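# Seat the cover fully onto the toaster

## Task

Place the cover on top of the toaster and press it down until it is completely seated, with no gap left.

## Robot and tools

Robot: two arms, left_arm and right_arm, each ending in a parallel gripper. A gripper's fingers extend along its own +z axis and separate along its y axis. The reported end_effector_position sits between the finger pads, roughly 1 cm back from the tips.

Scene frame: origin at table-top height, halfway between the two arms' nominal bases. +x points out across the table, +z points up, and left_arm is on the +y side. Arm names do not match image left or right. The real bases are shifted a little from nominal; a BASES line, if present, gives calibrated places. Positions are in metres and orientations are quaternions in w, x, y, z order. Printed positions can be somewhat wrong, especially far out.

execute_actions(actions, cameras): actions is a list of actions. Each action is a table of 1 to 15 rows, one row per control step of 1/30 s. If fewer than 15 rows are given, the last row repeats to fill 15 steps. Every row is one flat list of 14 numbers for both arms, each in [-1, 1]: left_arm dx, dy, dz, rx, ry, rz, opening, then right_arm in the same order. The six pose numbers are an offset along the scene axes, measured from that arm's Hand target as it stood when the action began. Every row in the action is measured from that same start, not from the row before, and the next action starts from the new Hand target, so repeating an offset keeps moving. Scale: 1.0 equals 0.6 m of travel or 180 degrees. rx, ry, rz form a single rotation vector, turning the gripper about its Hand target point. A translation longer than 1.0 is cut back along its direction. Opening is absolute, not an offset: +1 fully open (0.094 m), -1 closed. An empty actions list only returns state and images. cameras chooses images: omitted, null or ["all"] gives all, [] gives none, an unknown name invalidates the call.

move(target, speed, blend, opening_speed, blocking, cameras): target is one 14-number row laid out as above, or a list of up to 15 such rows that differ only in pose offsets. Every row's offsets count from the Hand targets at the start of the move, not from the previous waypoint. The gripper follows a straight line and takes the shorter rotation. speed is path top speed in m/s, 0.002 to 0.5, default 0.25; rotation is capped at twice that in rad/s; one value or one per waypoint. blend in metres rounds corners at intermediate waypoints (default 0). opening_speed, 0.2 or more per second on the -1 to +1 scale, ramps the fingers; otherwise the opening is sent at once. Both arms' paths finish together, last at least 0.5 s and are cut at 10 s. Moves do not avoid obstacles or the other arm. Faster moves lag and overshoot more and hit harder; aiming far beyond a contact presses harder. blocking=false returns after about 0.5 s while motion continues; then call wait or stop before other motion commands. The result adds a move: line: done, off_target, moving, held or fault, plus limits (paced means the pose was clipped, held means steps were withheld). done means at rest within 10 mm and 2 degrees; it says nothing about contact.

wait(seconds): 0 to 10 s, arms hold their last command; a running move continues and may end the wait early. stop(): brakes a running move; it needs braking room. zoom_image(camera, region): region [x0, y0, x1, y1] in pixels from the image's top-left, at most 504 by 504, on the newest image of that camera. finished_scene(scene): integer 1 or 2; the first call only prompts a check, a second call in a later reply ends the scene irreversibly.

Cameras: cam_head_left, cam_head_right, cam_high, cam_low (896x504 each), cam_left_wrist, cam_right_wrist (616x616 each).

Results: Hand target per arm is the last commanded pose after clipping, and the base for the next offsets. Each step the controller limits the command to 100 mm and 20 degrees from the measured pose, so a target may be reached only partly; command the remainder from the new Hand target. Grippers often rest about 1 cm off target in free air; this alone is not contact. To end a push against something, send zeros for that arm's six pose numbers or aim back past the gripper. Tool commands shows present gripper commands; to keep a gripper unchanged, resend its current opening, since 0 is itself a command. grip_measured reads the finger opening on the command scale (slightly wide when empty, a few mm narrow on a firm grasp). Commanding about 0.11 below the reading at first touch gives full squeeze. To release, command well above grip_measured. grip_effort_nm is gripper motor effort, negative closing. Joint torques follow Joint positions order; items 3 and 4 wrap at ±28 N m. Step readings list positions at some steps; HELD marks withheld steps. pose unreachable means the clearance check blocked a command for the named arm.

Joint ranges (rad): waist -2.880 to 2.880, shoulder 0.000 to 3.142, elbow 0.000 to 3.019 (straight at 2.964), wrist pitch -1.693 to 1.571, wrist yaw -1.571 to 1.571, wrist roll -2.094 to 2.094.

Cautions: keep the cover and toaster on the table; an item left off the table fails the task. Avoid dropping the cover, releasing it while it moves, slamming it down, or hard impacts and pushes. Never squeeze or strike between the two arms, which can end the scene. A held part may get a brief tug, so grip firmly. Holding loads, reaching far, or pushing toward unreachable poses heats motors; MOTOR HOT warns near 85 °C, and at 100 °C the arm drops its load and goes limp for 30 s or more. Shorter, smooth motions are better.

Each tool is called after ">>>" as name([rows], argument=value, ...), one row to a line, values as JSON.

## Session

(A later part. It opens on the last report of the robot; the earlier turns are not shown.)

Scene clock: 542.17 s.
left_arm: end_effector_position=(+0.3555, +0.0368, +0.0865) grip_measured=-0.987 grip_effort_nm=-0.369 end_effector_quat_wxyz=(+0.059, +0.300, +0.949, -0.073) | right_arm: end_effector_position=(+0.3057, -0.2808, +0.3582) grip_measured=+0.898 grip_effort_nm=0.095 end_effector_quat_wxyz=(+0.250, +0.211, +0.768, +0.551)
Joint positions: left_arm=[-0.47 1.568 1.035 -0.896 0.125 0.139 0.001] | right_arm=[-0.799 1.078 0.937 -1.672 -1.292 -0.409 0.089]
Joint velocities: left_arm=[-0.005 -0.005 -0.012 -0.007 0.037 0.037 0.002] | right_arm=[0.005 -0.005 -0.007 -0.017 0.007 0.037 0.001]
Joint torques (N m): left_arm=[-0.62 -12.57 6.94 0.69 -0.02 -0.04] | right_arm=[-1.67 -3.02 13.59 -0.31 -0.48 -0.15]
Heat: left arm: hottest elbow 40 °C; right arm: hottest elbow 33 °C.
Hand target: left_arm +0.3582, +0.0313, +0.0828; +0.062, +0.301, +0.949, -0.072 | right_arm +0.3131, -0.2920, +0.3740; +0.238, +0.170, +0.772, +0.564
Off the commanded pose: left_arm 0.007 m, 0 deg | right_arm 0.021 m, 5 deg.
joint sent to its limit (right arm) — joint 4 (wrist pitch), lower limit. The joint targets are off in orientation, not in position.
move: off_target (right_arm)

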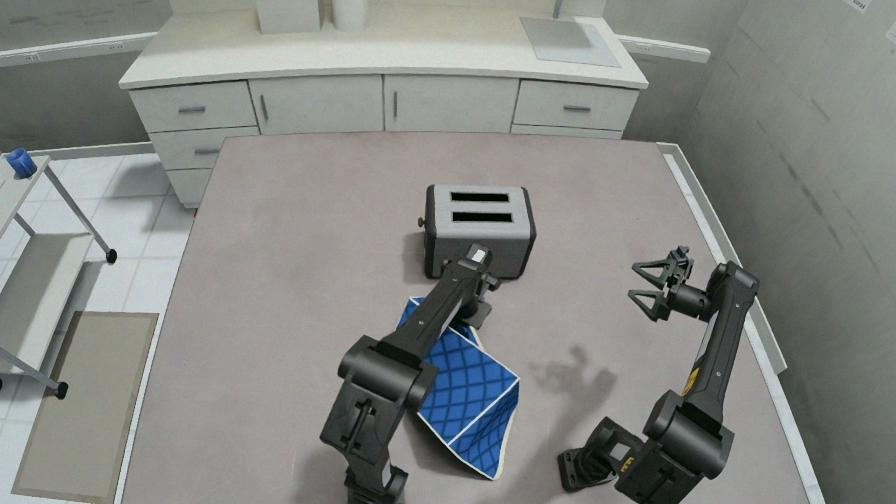

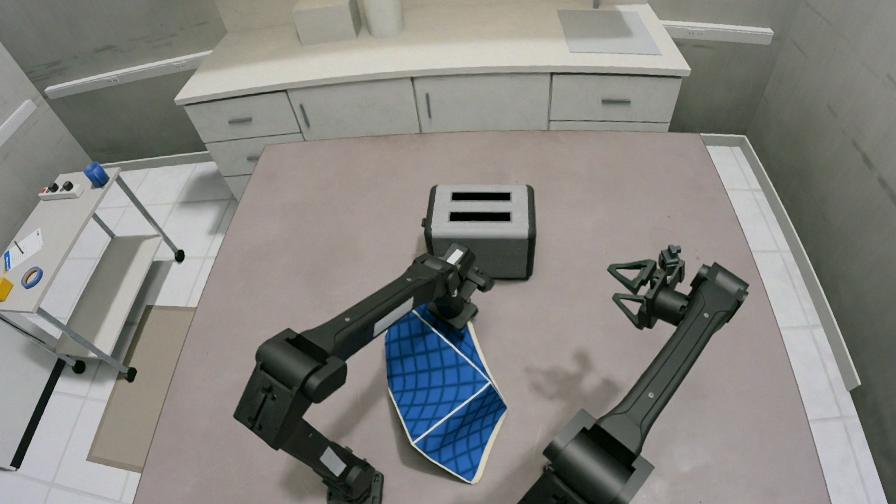

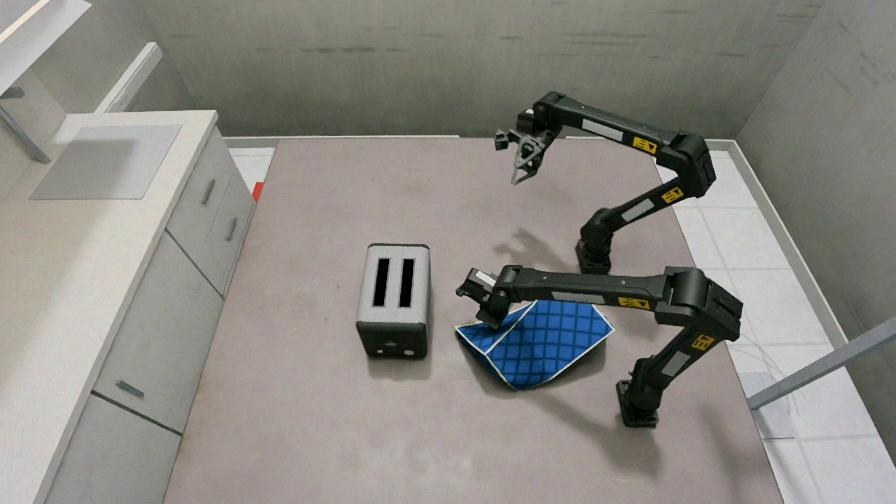

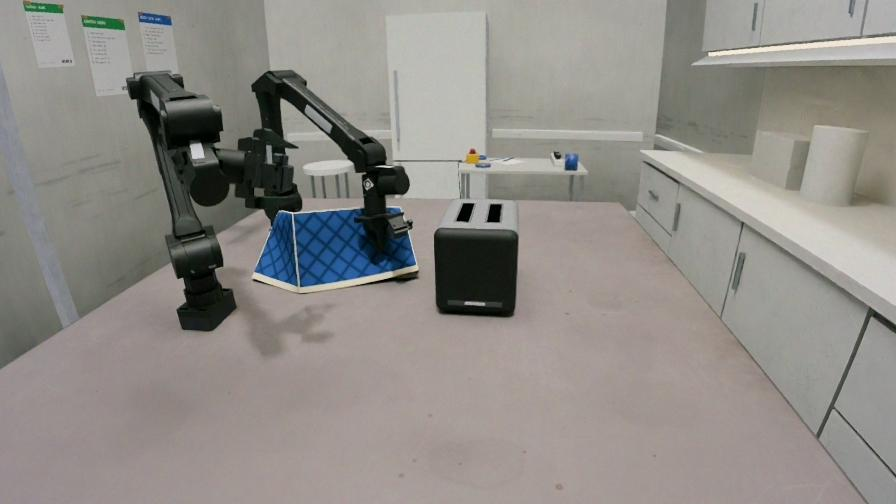

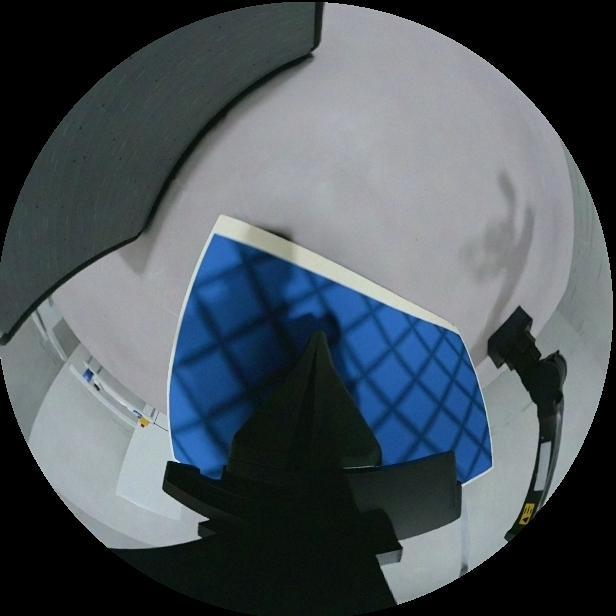

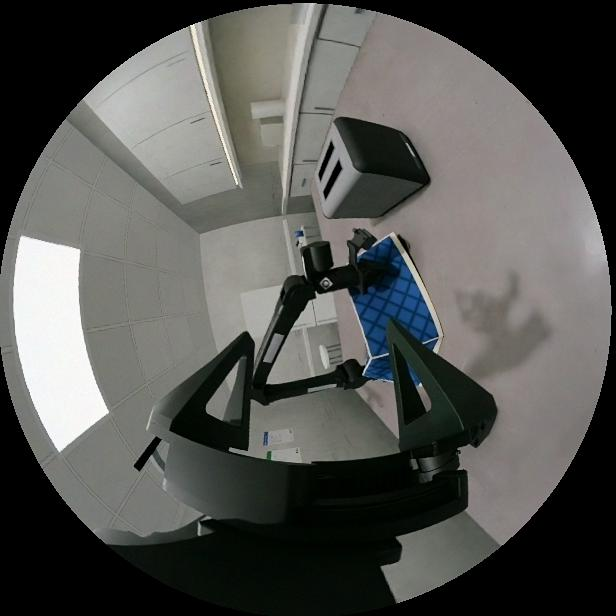

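>>> move([
  [0,0,0.2,0,0,0,0.7,0,0,0,0,0,0,0.9],
  [-0.105,0.09,0.2,0,0,0,0.7,0,0,0,0,0,0,0.9],
  [-0.105,0.09,0.02,0,0,0,0.7,0,0,0,0,0,0,0.9],
], speed=0.15)

>>> move(target=[0,0,0,0,0,0,-1,0,0,0,0,0,0,0.9], opening_speed=1)

>>> move(target=[0,0,0.25,0,0,0,-1,0,0,0,0,0,0,0.9], speed=0.15)

Scene clock: 552.37 s.
left_arm: end_effector_position=(+0.2888, +0.0816, +0.1014) grip_measured=+0.698 grip_effort_nm=0.100 end_effector_quat_wxyz=(+0.062, +0.302, +0.949, -0.073) | right_arm: end_effector_position=(+0.3057, -0.2808, +0.3582) grip_measured=+0.898 grip_effort_nm=0.095 end_effector_quat_wxyz=(+0.250, +0.211, +0.768, +0.551)
Joint positions: left_arm=[-0.441 1.344 0.838 -0.923 0.129 0.171 0.08] | right_arm=[-0.799 1.078 0.937 -1.672 -1.292 -0.409 0.089]
Joint velocities: left_arm=[-0.005 -0.005 0.007 0.002 0.007 -0.051 0] | right_arm=[-0.015 -0.024 0.017 0.002 -0.037 -0.037 -0.001]
Joint torques (N m): left_arm=[1.38 -8.12 6.52 0.8 0.16 0.23] | right_arm=[-1.55 -2.96 13.59 -0.35 -0.49 -0.15]
Heat: left arm: hottest elbow 39 °C; right arm: hottest elbow 34 °C.
Hand target: left_arm +0.2956, +0.0855, +0.0943; +0.062, +0.301, +0.949, -0.072 | right_arm +0.3131, -0.2920, +0.3740; +0.238, +0.170, +0.772, +0.564
Off the commanded pose: left_arm 0.010 m, 0 deg | right_arm 0.021 m, 5 deg.
joint sent to its limit (right arm) — joint 4 (wrist pitch), lower limit. The joint targets are off in orientation, not in position.
move: off_target (right_arm)

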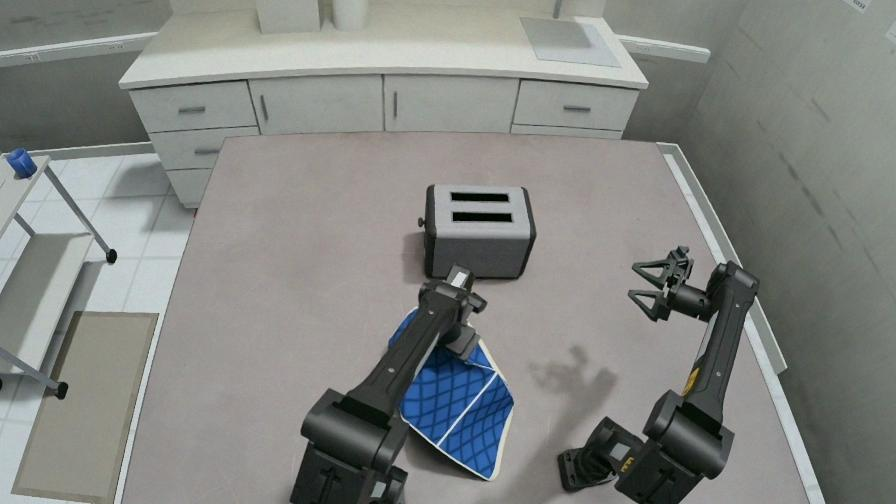

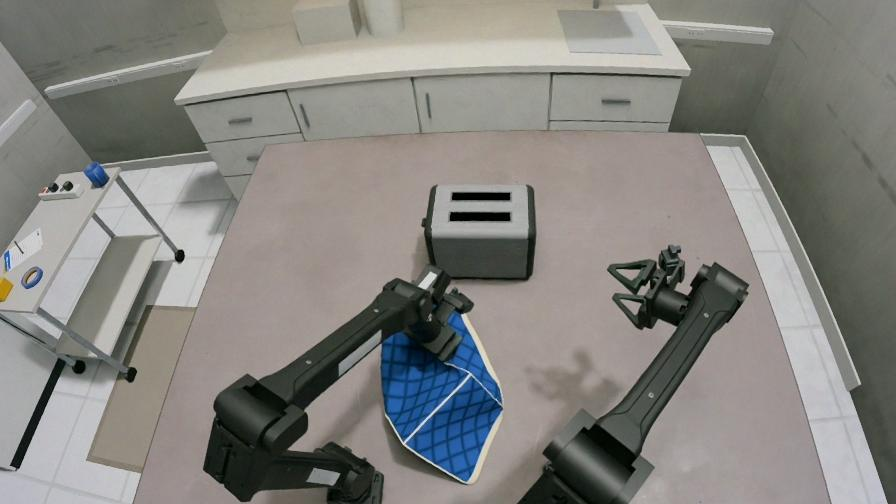

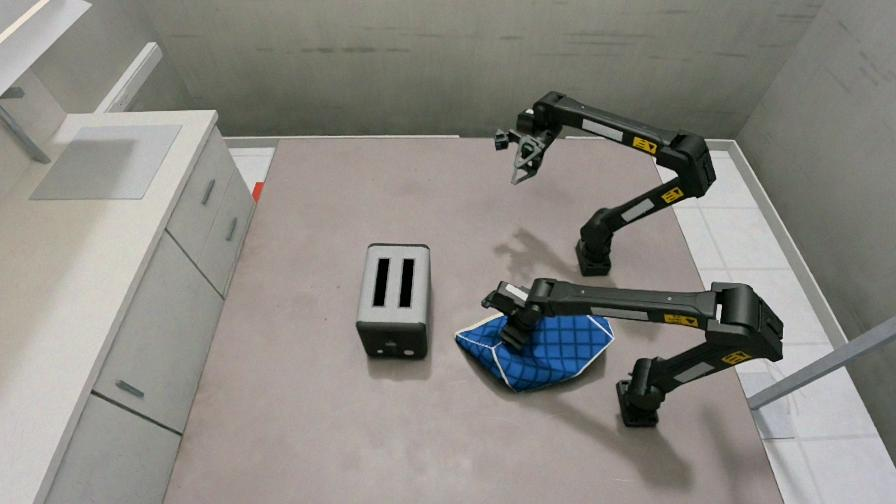

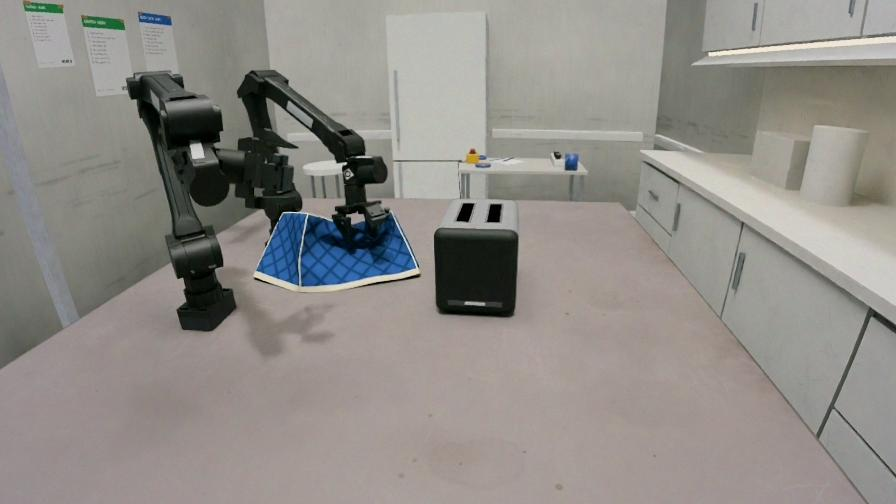

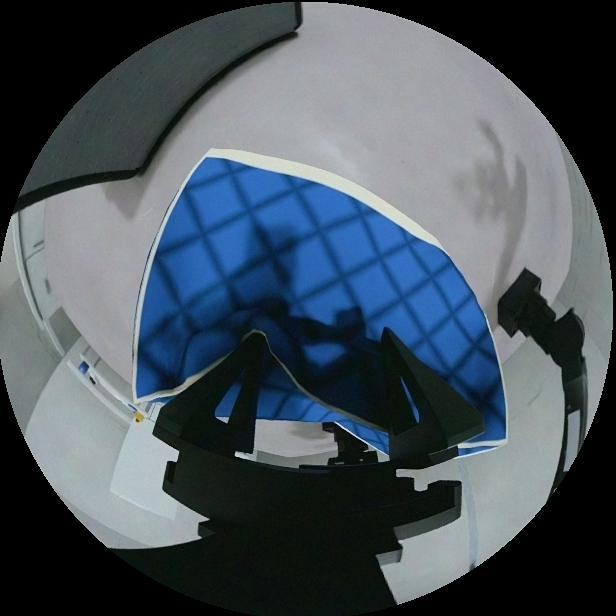

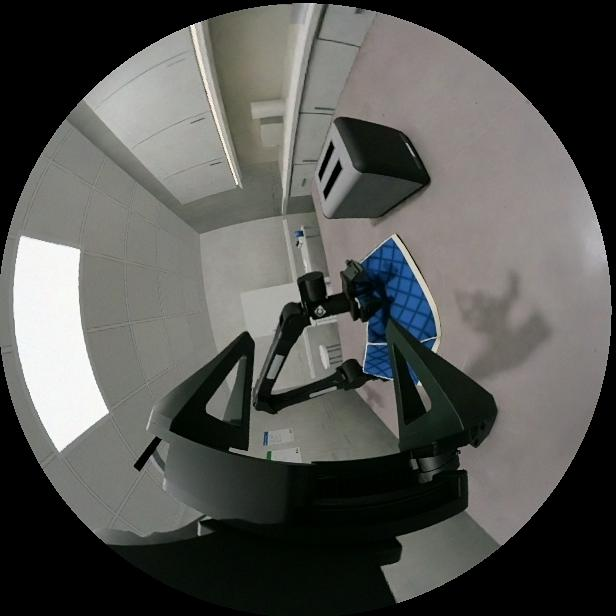

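Scene clock: 554.40 s.
left_arm: end_effector_position=(+0.2917, +0.0818, +0.1018) grip_measured=-0.987 grip_effort_nm=-0.369 end_effector_quat_wxyz=(+0.067, +0.303, +0.948, -0.073) | right_arm: end_effector_position=(+0.3057, -0.2808, +0.3582) grip_measured=+0.898 grip_effort_nm=0.090 end_effector_quat_wxyz=(+0.250, +0.211, +0.768, +0.551)
Joint positions: left_arm=[-0.437 1.344 0.838 -0.913 0.129 0.176 0.001] | right_arm=[-0.799 1.078 0.937 -1.672 -1.292 -0.409 0.089]
Joint velocities: left_arm=[-0.005 0.005 0.002 -0.002 -0.051 -0.051 0] | right_arm=[0.005 -0.005 -0.002 -0.012 0.037 0.051 0]
Joint torques (N m): left_arm=[0.5 -7.82 6.68 0.51 0.13 0.17] | right_arm=[-1.49 -2.84 13.57 -0.34 -0.48 -0.15]
Heat: left arm: hottest elbow 39 °C; right arm: hottest elbow 34 °C.
Hand target: left_arm +0.2956, +0.0855, +0.0943; +0.062, +0.301, +0.949, -0.072 | right_arm +0.3131, -0.2920, +0.3740; +0.238, +0.170, +0.772, +0.564
Off the commanded pose: left_arm 0.009 m, 1 deg | right_arm 0.021 m, 5 deg.
joint sent to its limit (right arm) — joint 4 (wrist pitch), lower limit. The joint targets are off in orientation, not in position.
move: off_target (right_arm)

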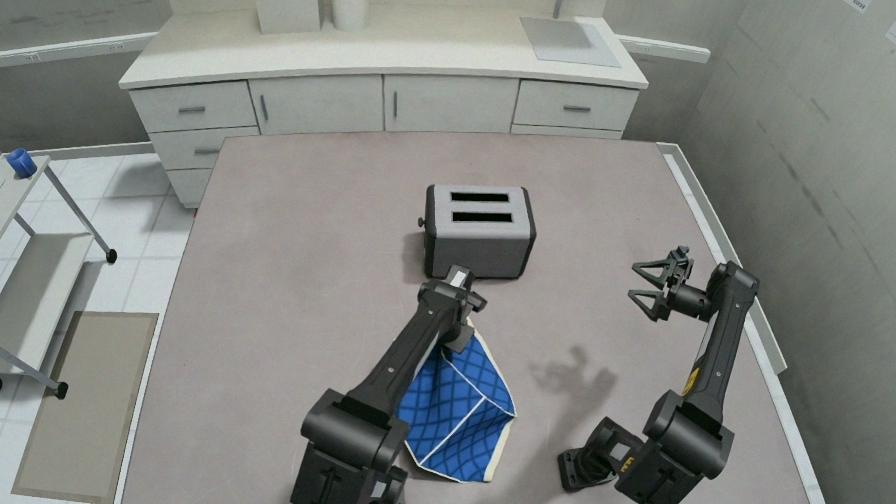

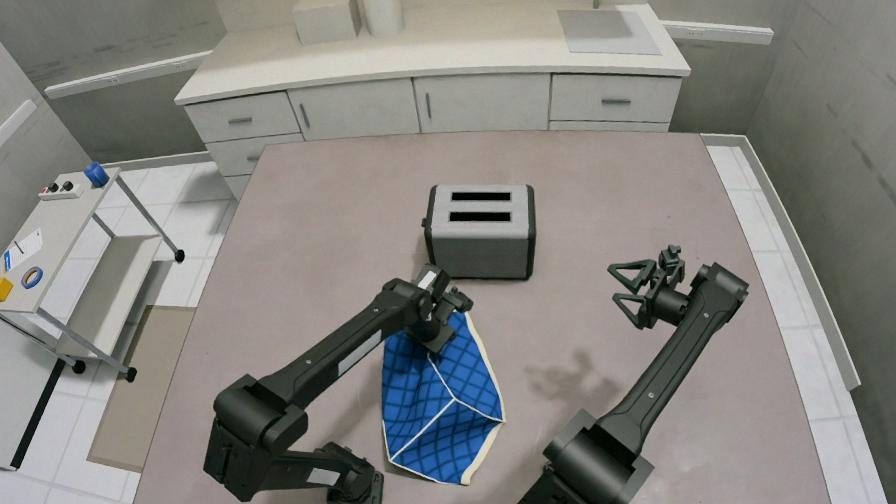

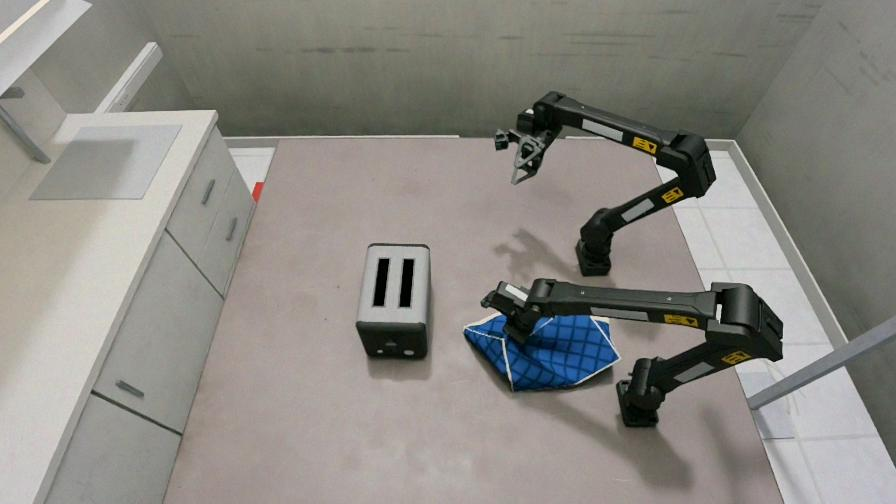

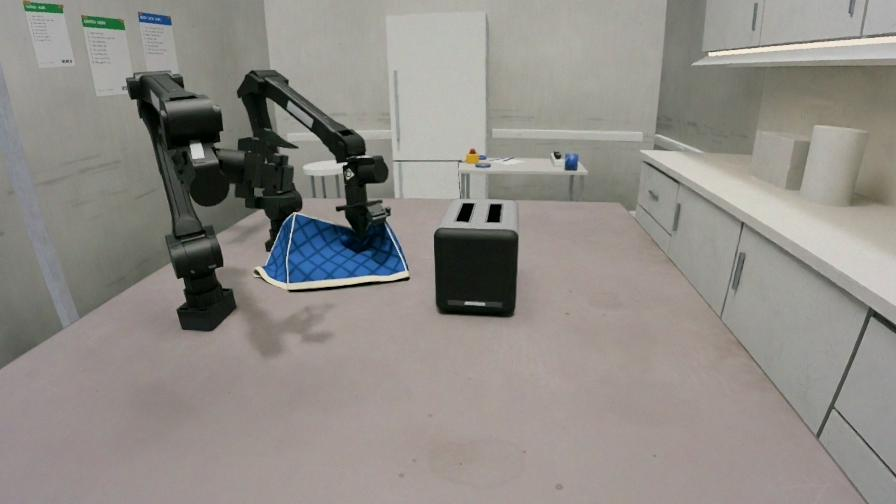

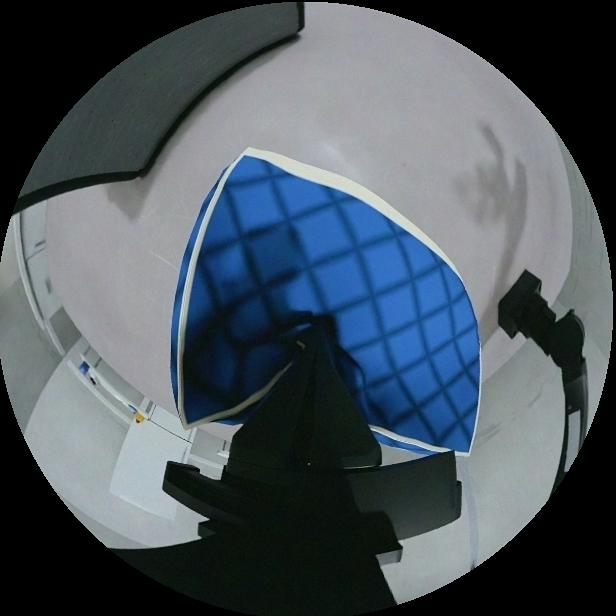

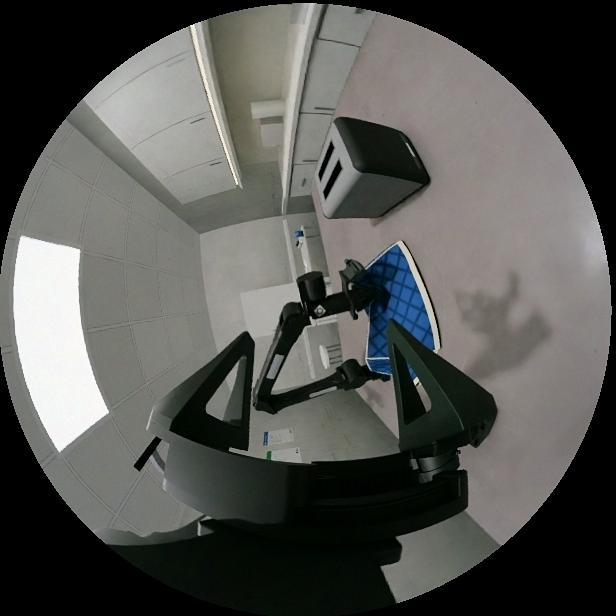

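Scene clock: 556.07 s.
left_arm: end_effector_position=(+0.2841, +0.0853, +0.2210) grip_measured=-0.989 grip_effort_nm=-0.574 end_effector_quat_wxyz=(+0.038, +0.301, +0.950, -0.070) | right_arm: end_effector_position=(+0.3057, -0.2808, +0.3582) grip_measured=+0.898 grip_effort_nm=0.095 end_effector_quat_wxyz=(+0.250, +0.211, +0.768, +0.551)
Joint positions: left_arm=[-0.437 1.247 1.089 -1.319 0.129 0.176 0] | right_arm=[-0.799 1.078 0.937 -1.672 -1.292 -0.409 0.089]
Joint velocities: left_arm=[-0.015 -0.005 0.012 -0.012 -0.007 -0.007 0] | right_arm=[0.005 -0.015 -0.027 0.002 -0.007 -0.081 -0.001]
Joint torques (N m): left_arm=[0.21 -10.75 10.58 -0.23 0.09 0.09] | right_arm=[-1.61 -2.96 13.59 -0.29 -0.48 -0.16]
Heat: left arm: hottest elbow 39 °C; right arm: hottest elbow 34 °C.
Hand target: left_arm +0.2950, +0.0832, +0.2438; +0.062, +0.301, +0.949, -0.072 | right_arm +0.3131, -0.2920, +0.3740; +0.238, +0.170, +0.772, +0.564
Off the commanded pose: left_arm 0.026 m, 3 deg | right_arm 0.021 m, 5 deg.
joint sent to its limit (right arm) — joint 4 (wrist pitch), lower limit. The joint targets are off in orientation, not in position.
move: off_target (left_arm, right_arm)

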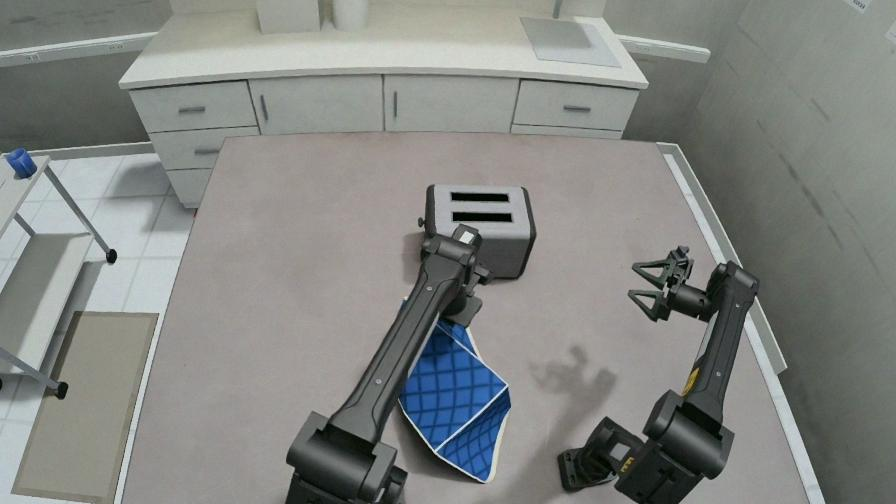

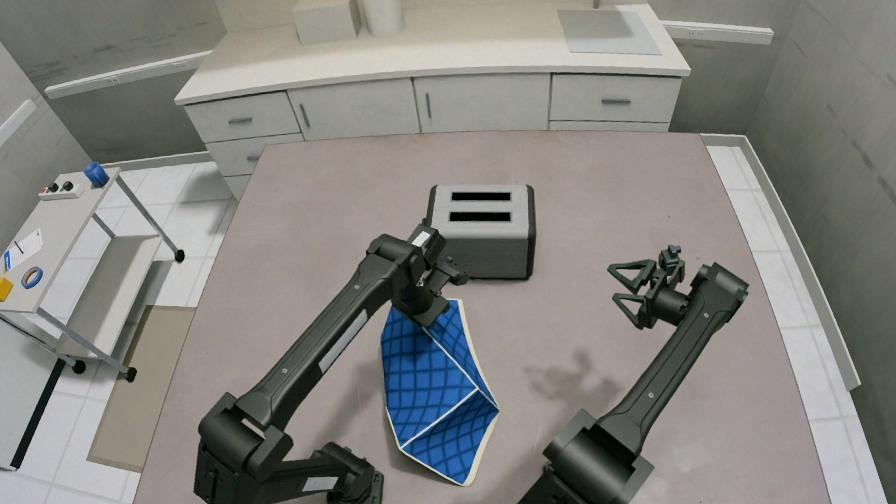

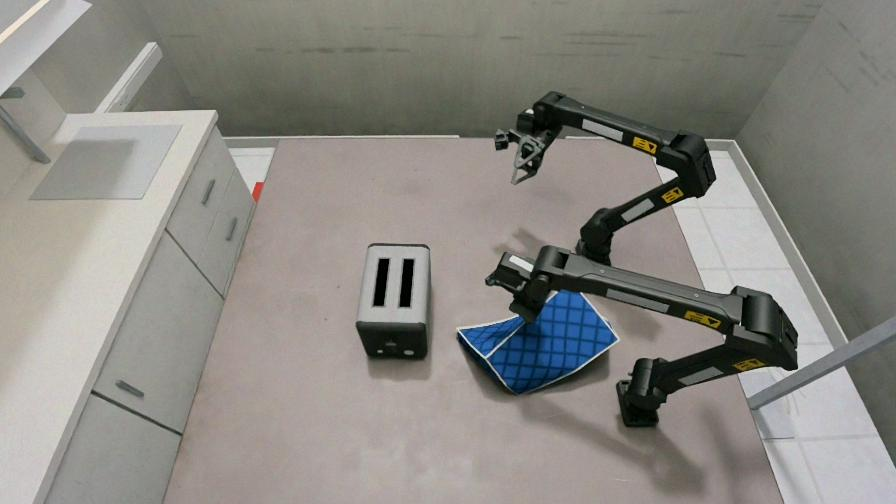

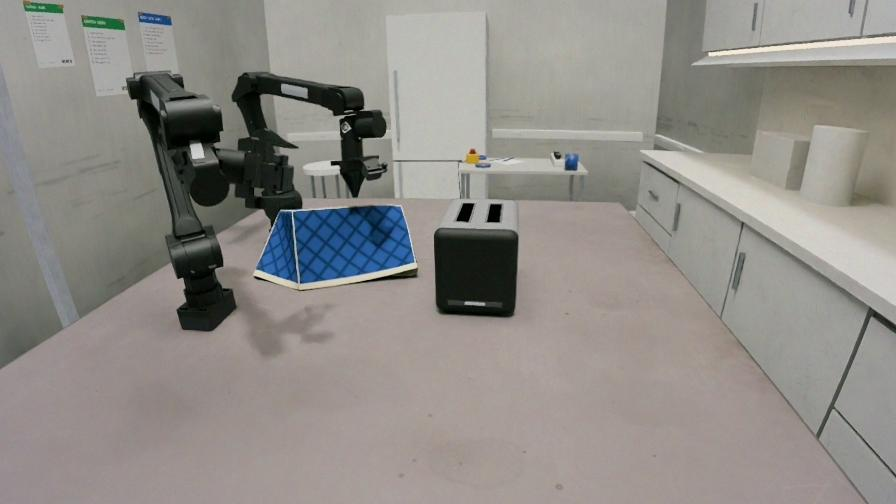

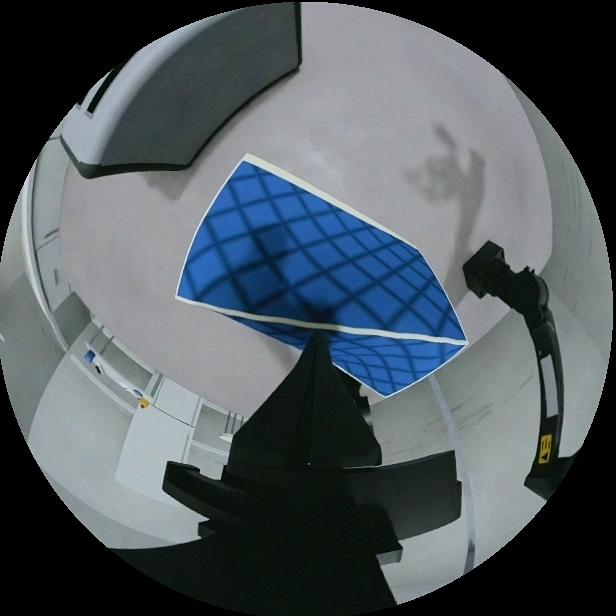

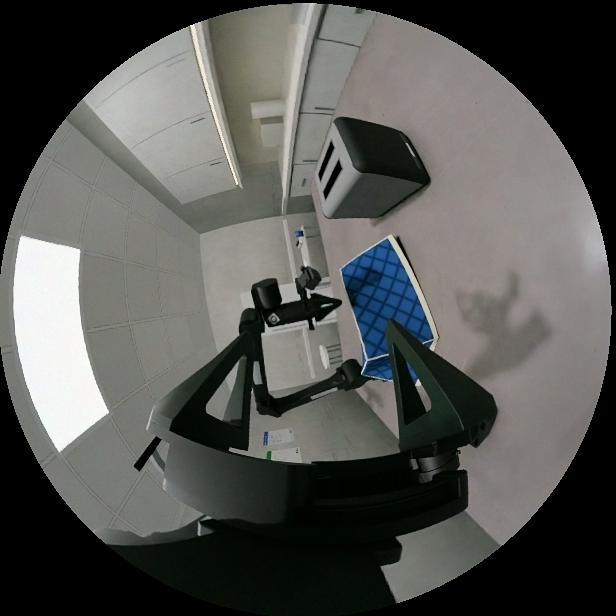

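>>> move([
  [0,0,0.05,0,0,0,0.3,0,0,0,0,0,0,0.9],
  [0.035,-0.025,0.05,0,0,0.5,0.3,0,0,0,0,0,0,0.9],
], speed=0.25)

Scene clock: 581.80 s.
left_arm: end_effector_position=(+0.3075, +0.0797, +0.2602) grip_measured=+0.298 grip_effort_nm=0.095 end_effector_quat_wxyz=(+0.088, -0.460, +0.883, +0.001) | right_arm: end_effector_position=(+0.3057, -0.2808, +0.3582) grip_measured=+0.898 grip_effort_nm=0.095 end_effector_quat_wxyz=(+0.250, +0.211, +0.768, +0.551)
Joint positions: left_arm=[-0.548 1.299 1.236 -1.417 -0.152 -1.498 0.061] | right_arm=[-0.799 1.078 0.937 -1.672 -1.292 -0.409 0.089]
Joint velocities: left_arm=[0.005 0.005 0.012 -0.017 -0.022 -0.037 0.001] | right_arm=[-0.005 -0.015 0.007 -0.002 0.11 0.007 0]
Joint torques (N m): left_arm=[-1.32 -8.64 10.7 -0.32 -0.33 -0.04] | right_arm=[-1.55 -2.96 13.57 -0.34 -0.48 -0.16]
Heat: left arm: hottest elbow 39 °C; right arm: hottest elbow 35 °C.
Hand target: left_arm +0.3157, +0.0681, +0.2733; +0.095, -0.459, +0.884, -0.008 | right_arm +0.3131, -0.2920, +0.3740; +0.238, +0.170, +0.772, +0.564
Off the commanded pose: left_arm 0.020 m, 1 deg | right_arm 0.021 m, 5 deg.
joint sent to its limit (right arm) — joint 4 (wrist pitch), lower limit. The joint targets are off in orientation, not in position.
move: off_target (left_arm, right_arm)

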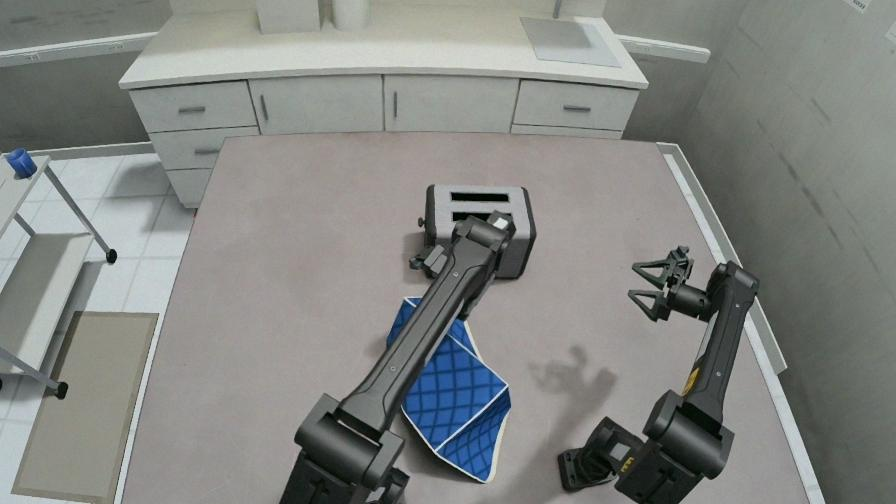

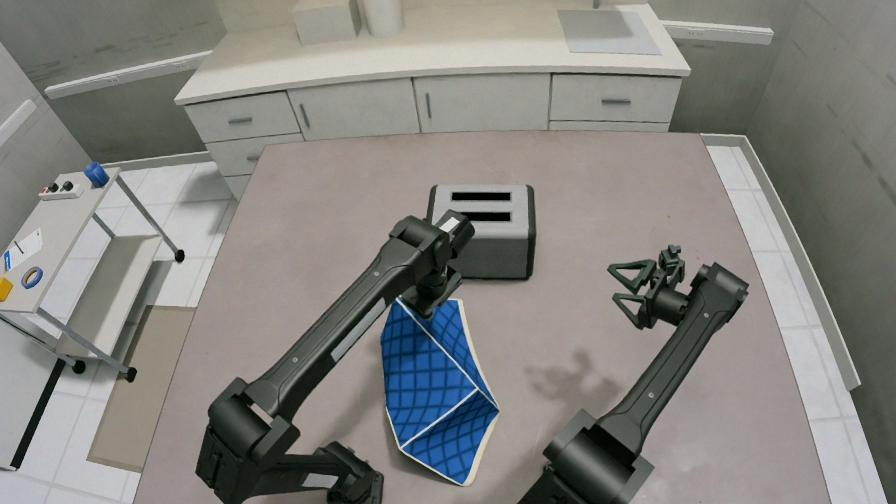

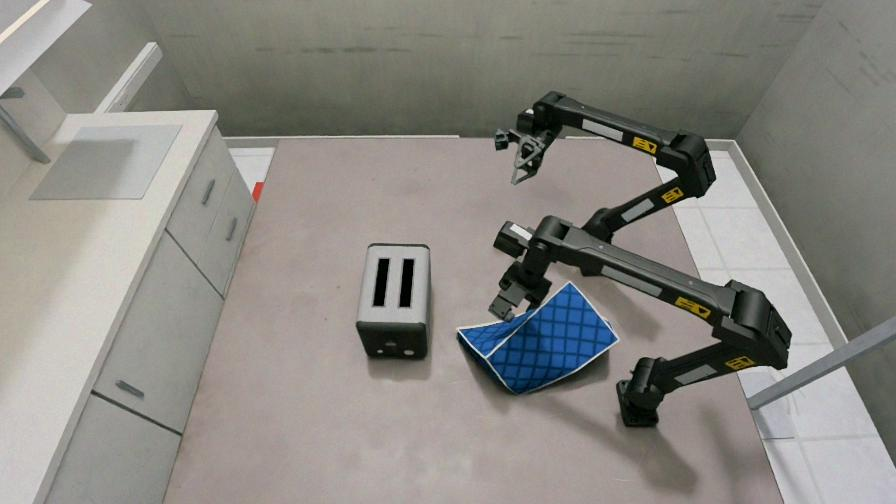

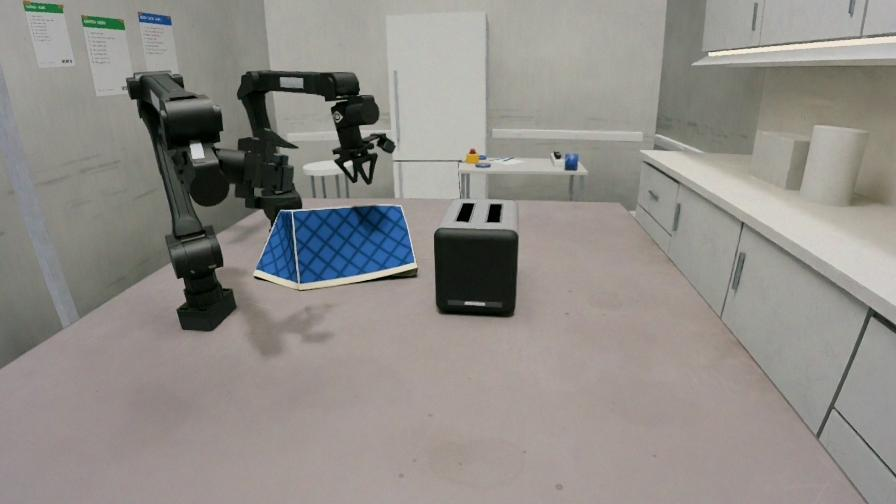

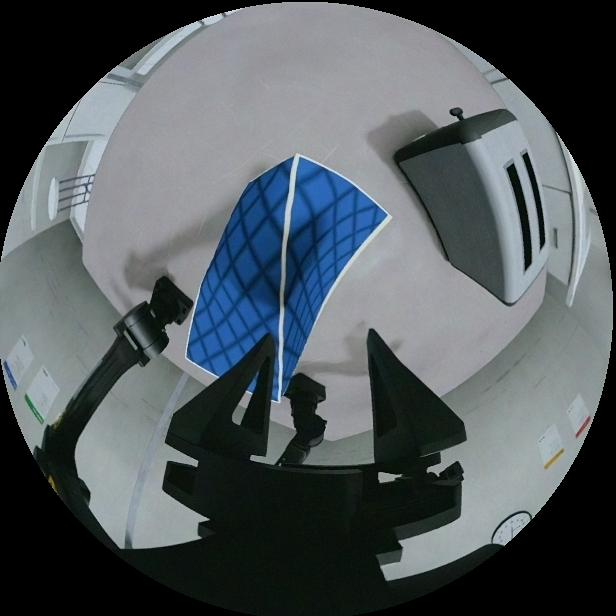

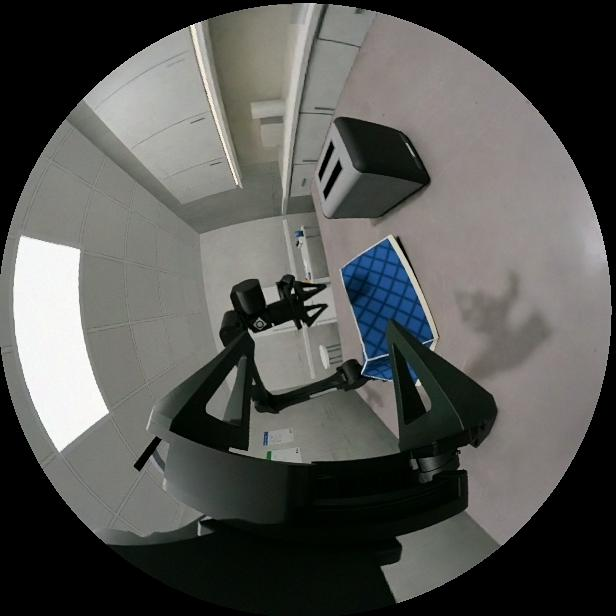

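>>> move(target=[0,0.09,-0.11,0,0,0,0.6,0,0,0,0,0,0,0.9], speed=0.2, cameras=["cam_left_wrist","cam_head_right"])

Scene clock: 588.50 s.
left_arm: end_effector_position=(+0.3113, +0.1196, +0.1995) grip_measured=+0.598 grip_effort_nm=0.105 end_effector_quat_wxyz=(+0.086, -0.456, +0.886, +0.006) | right_arm: end_effector_position=(+0.3057, -0.2808, +0.3582) grip_measured=+0.898 grip_effort_nm=0.090 end_effector_quat_wxyz=(+0.250, +0.211, +0.768, +0.551)
Joint positions: left_arm=[-0.448 1.284 1.062 -1.253 -0.145 -1.388 0.075] | right_arm=[-0.799 1.078 0.937 -1.672 -1.292 -0.409 0.089]
Joint velocities: left_arm=[-0.005 -0.015 0.012 0.002 -0.022 -0.022 0] | right_arm=[-0.024 -0.005 -0.002 -0.002 -0.022 -0.081 0.002]
Joint torques (N m): left_arm=[0.97 -11.58 7.36 0.61 -0.05 0.17] | right_arm=[-1.49 -2.9 13.61 -0.34 -0.49 -0.14]
Heat: left arm: hottest elbow 39 °C; right arm: hottest elbow 35 °C.
Hand target: left_arm +0.3165, +0.1226, +0.2080; +0.096, -0.459, +0.883, -0.008 | right_arm +0.3131, -0.2920, +0.3740; +0.238, +0.170, +0.772, +0.564
Off the commanded pose: left_arm 0.009 m, 2 deg | right_arm 0.021 m, 5 deg.
joint sent to its limit (right arm) — joint 4 (wrist pitch), lower limit. The joint targets are off in orientation, not in position.
move: off_target (right_arm)
Images, in order (width x height): cam_head_right 896x504, cam_left_wrist 616x616.

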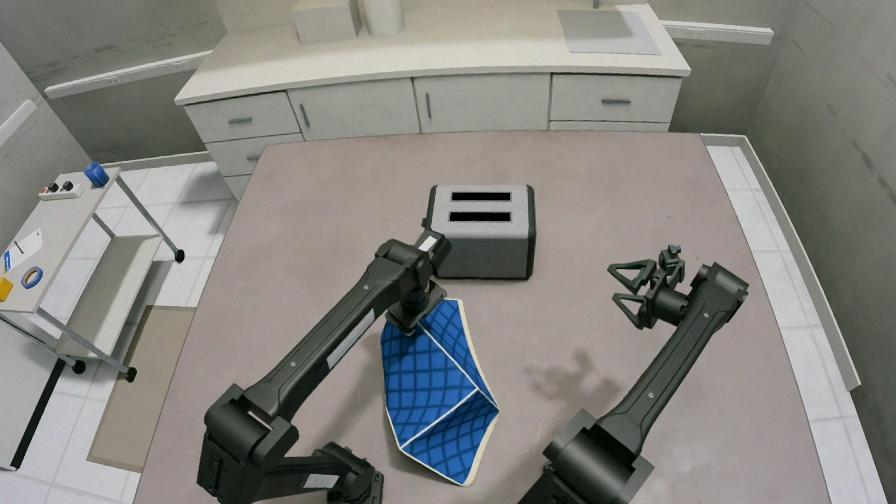

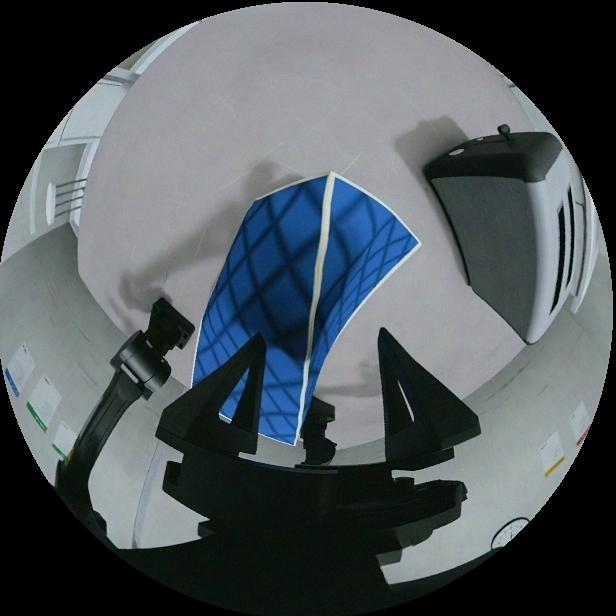

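>>> move(target=[-0.01,0.02,-0.15,0,0,-0.035,0.6,0,0,0,0,0,0,0.9], speed=0.12, cameras=["cam_left_wrist"])

>>> move(target=[0,0,0,0,0,0,-1,0,0,0,0,0,0,0.9], opening_speed=1, cameras=["cam_left_wrist"])

Scene clock: 593.40 s.
left_arm: end_effector_position=(+0.3050, +0.1327, +0.1232) grip_measured=+0.598 grip_effort_nm=0.095 end_effector_quat_wxyz=(+0.096, -0.407, +0.908, -0.014) | right_arm: end_effector_position=(+0.3057, -0.2808, +0.3582) grip_measured=+0.898 grip_effort_nm=0.095 end_effector_quat_wxyz=(+0.250, +0.211, +0.768, +0.551)
Joint positions: left_arm=[-0.414 1.291 0.854 -0.982 -0.124 -1.241 0.075] | right_arm=[-0.799 1.078 0.937 -1.672 -1.292 -0.409 0.089]
Joint velocities: left_arm=[-0.005 0.005 0.012 -0.027 0.007 0.051 -0.001] | right_arm=[-0.005 0.005 -0.002 0.002 -0.051 -0.022 -0.001]
Joint torques (N m): left_arm=[1.26 -8.06 6.89 0.81 -0.01 0.17] | right_arm=[-1.61 -2.9 13.59 -0.34 -0.48 -0.15]
Heat: left arm: hottest elbow 39 °C; right arm: hottest elbow 35 °C.
Hand target: left_arm +0.3107, +0.1359, +0.1183; +0.095, -0.409, +0.907, -0.014 | right_arm +0.3131, -0.2920, +0.3740; +0.238, +0.170, +0.772, +0.564
Off the commanded pose: left_arm 0.008 m, 0 deg | right_arm 0.021 m, 5 deg.
joint sent to its limit (right arm) — joint 4 (wrist pitch), lower limit. The joint targets are off in orientation, not in position.
move: off_target (right_arm)
Images, in order (width x height): cam_left_wrist 616x616.

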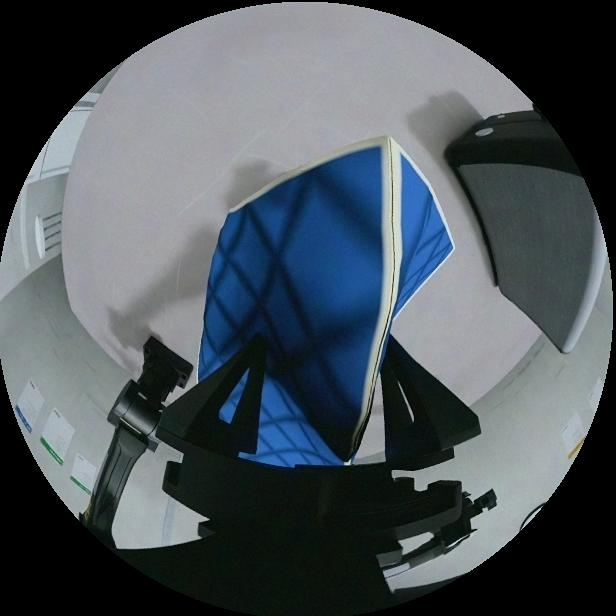

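Scene clock: 595.20 s.
left_arm: end_effector_position=(+0.3055, +0.1330, +0.1232) grip_measured=-0.890 grip_effort_nm=-1.028 end_effector_quat_wxyz=(+0.097, -0.407, +0.908, -0.014) | right_arm: end_effector_position=(+0.3057, -0.2808, +0.3582) grip_measured=+0.898 grip_effort_nm=0.090 end_effector_quat_wxyz=(+0.250, +0.211, +0.768, +0.551)
Joint positions: left_arm=[-0.412 1.291 0.854 -0.981 -0.123 -1.24 0.005] | right_arm=[-0.799 1.078 0.937 -1.672 -1.292 -0.409 0.089]
Joint velocities: left_arm=[-0.024 -0.005 -0.002 0.002 -0.066 0.037 -0.003] | right_arm=[-0.005 -0.005 -0.002 0.002 0.007 -0.051 0]
Joint torques (N m): left_arm=[0.91 -8.23 6.94 0.72 -0.02 0.12] | right_arm=[-1.61 -2.96 13.61 -0.31 -0.48 -0.14]
Heat: left arm: hottest elbow 39 °C; right arm: hottest elbow 35 °C.
Hand target: left_arm +0.3107, +0.1360, +0.1183; +0.095, -0.409, +0.907, -0.014 | right_arm +0.3131, -0.2920, +0.3740; +0.238, +0.170, +0.772, +0.564
Off the commanded pose: left_arm 0.008 m, 0 deg | right_arm 0.021 m, 5 deg.
joint sent to its limit (right arm) — joint 4 (wrist pitch), lower limit. The joint targets are off in orientation, not in position.
move: off_target (right_arm)
Images, in order (width x height): cam_left_wrist 616x616.

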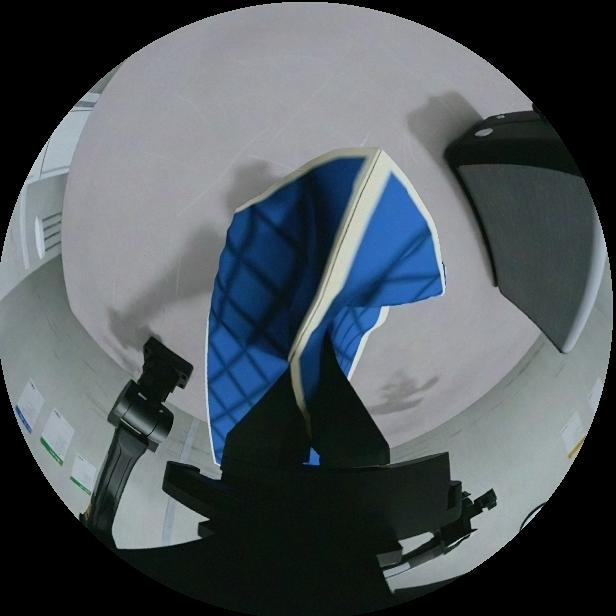

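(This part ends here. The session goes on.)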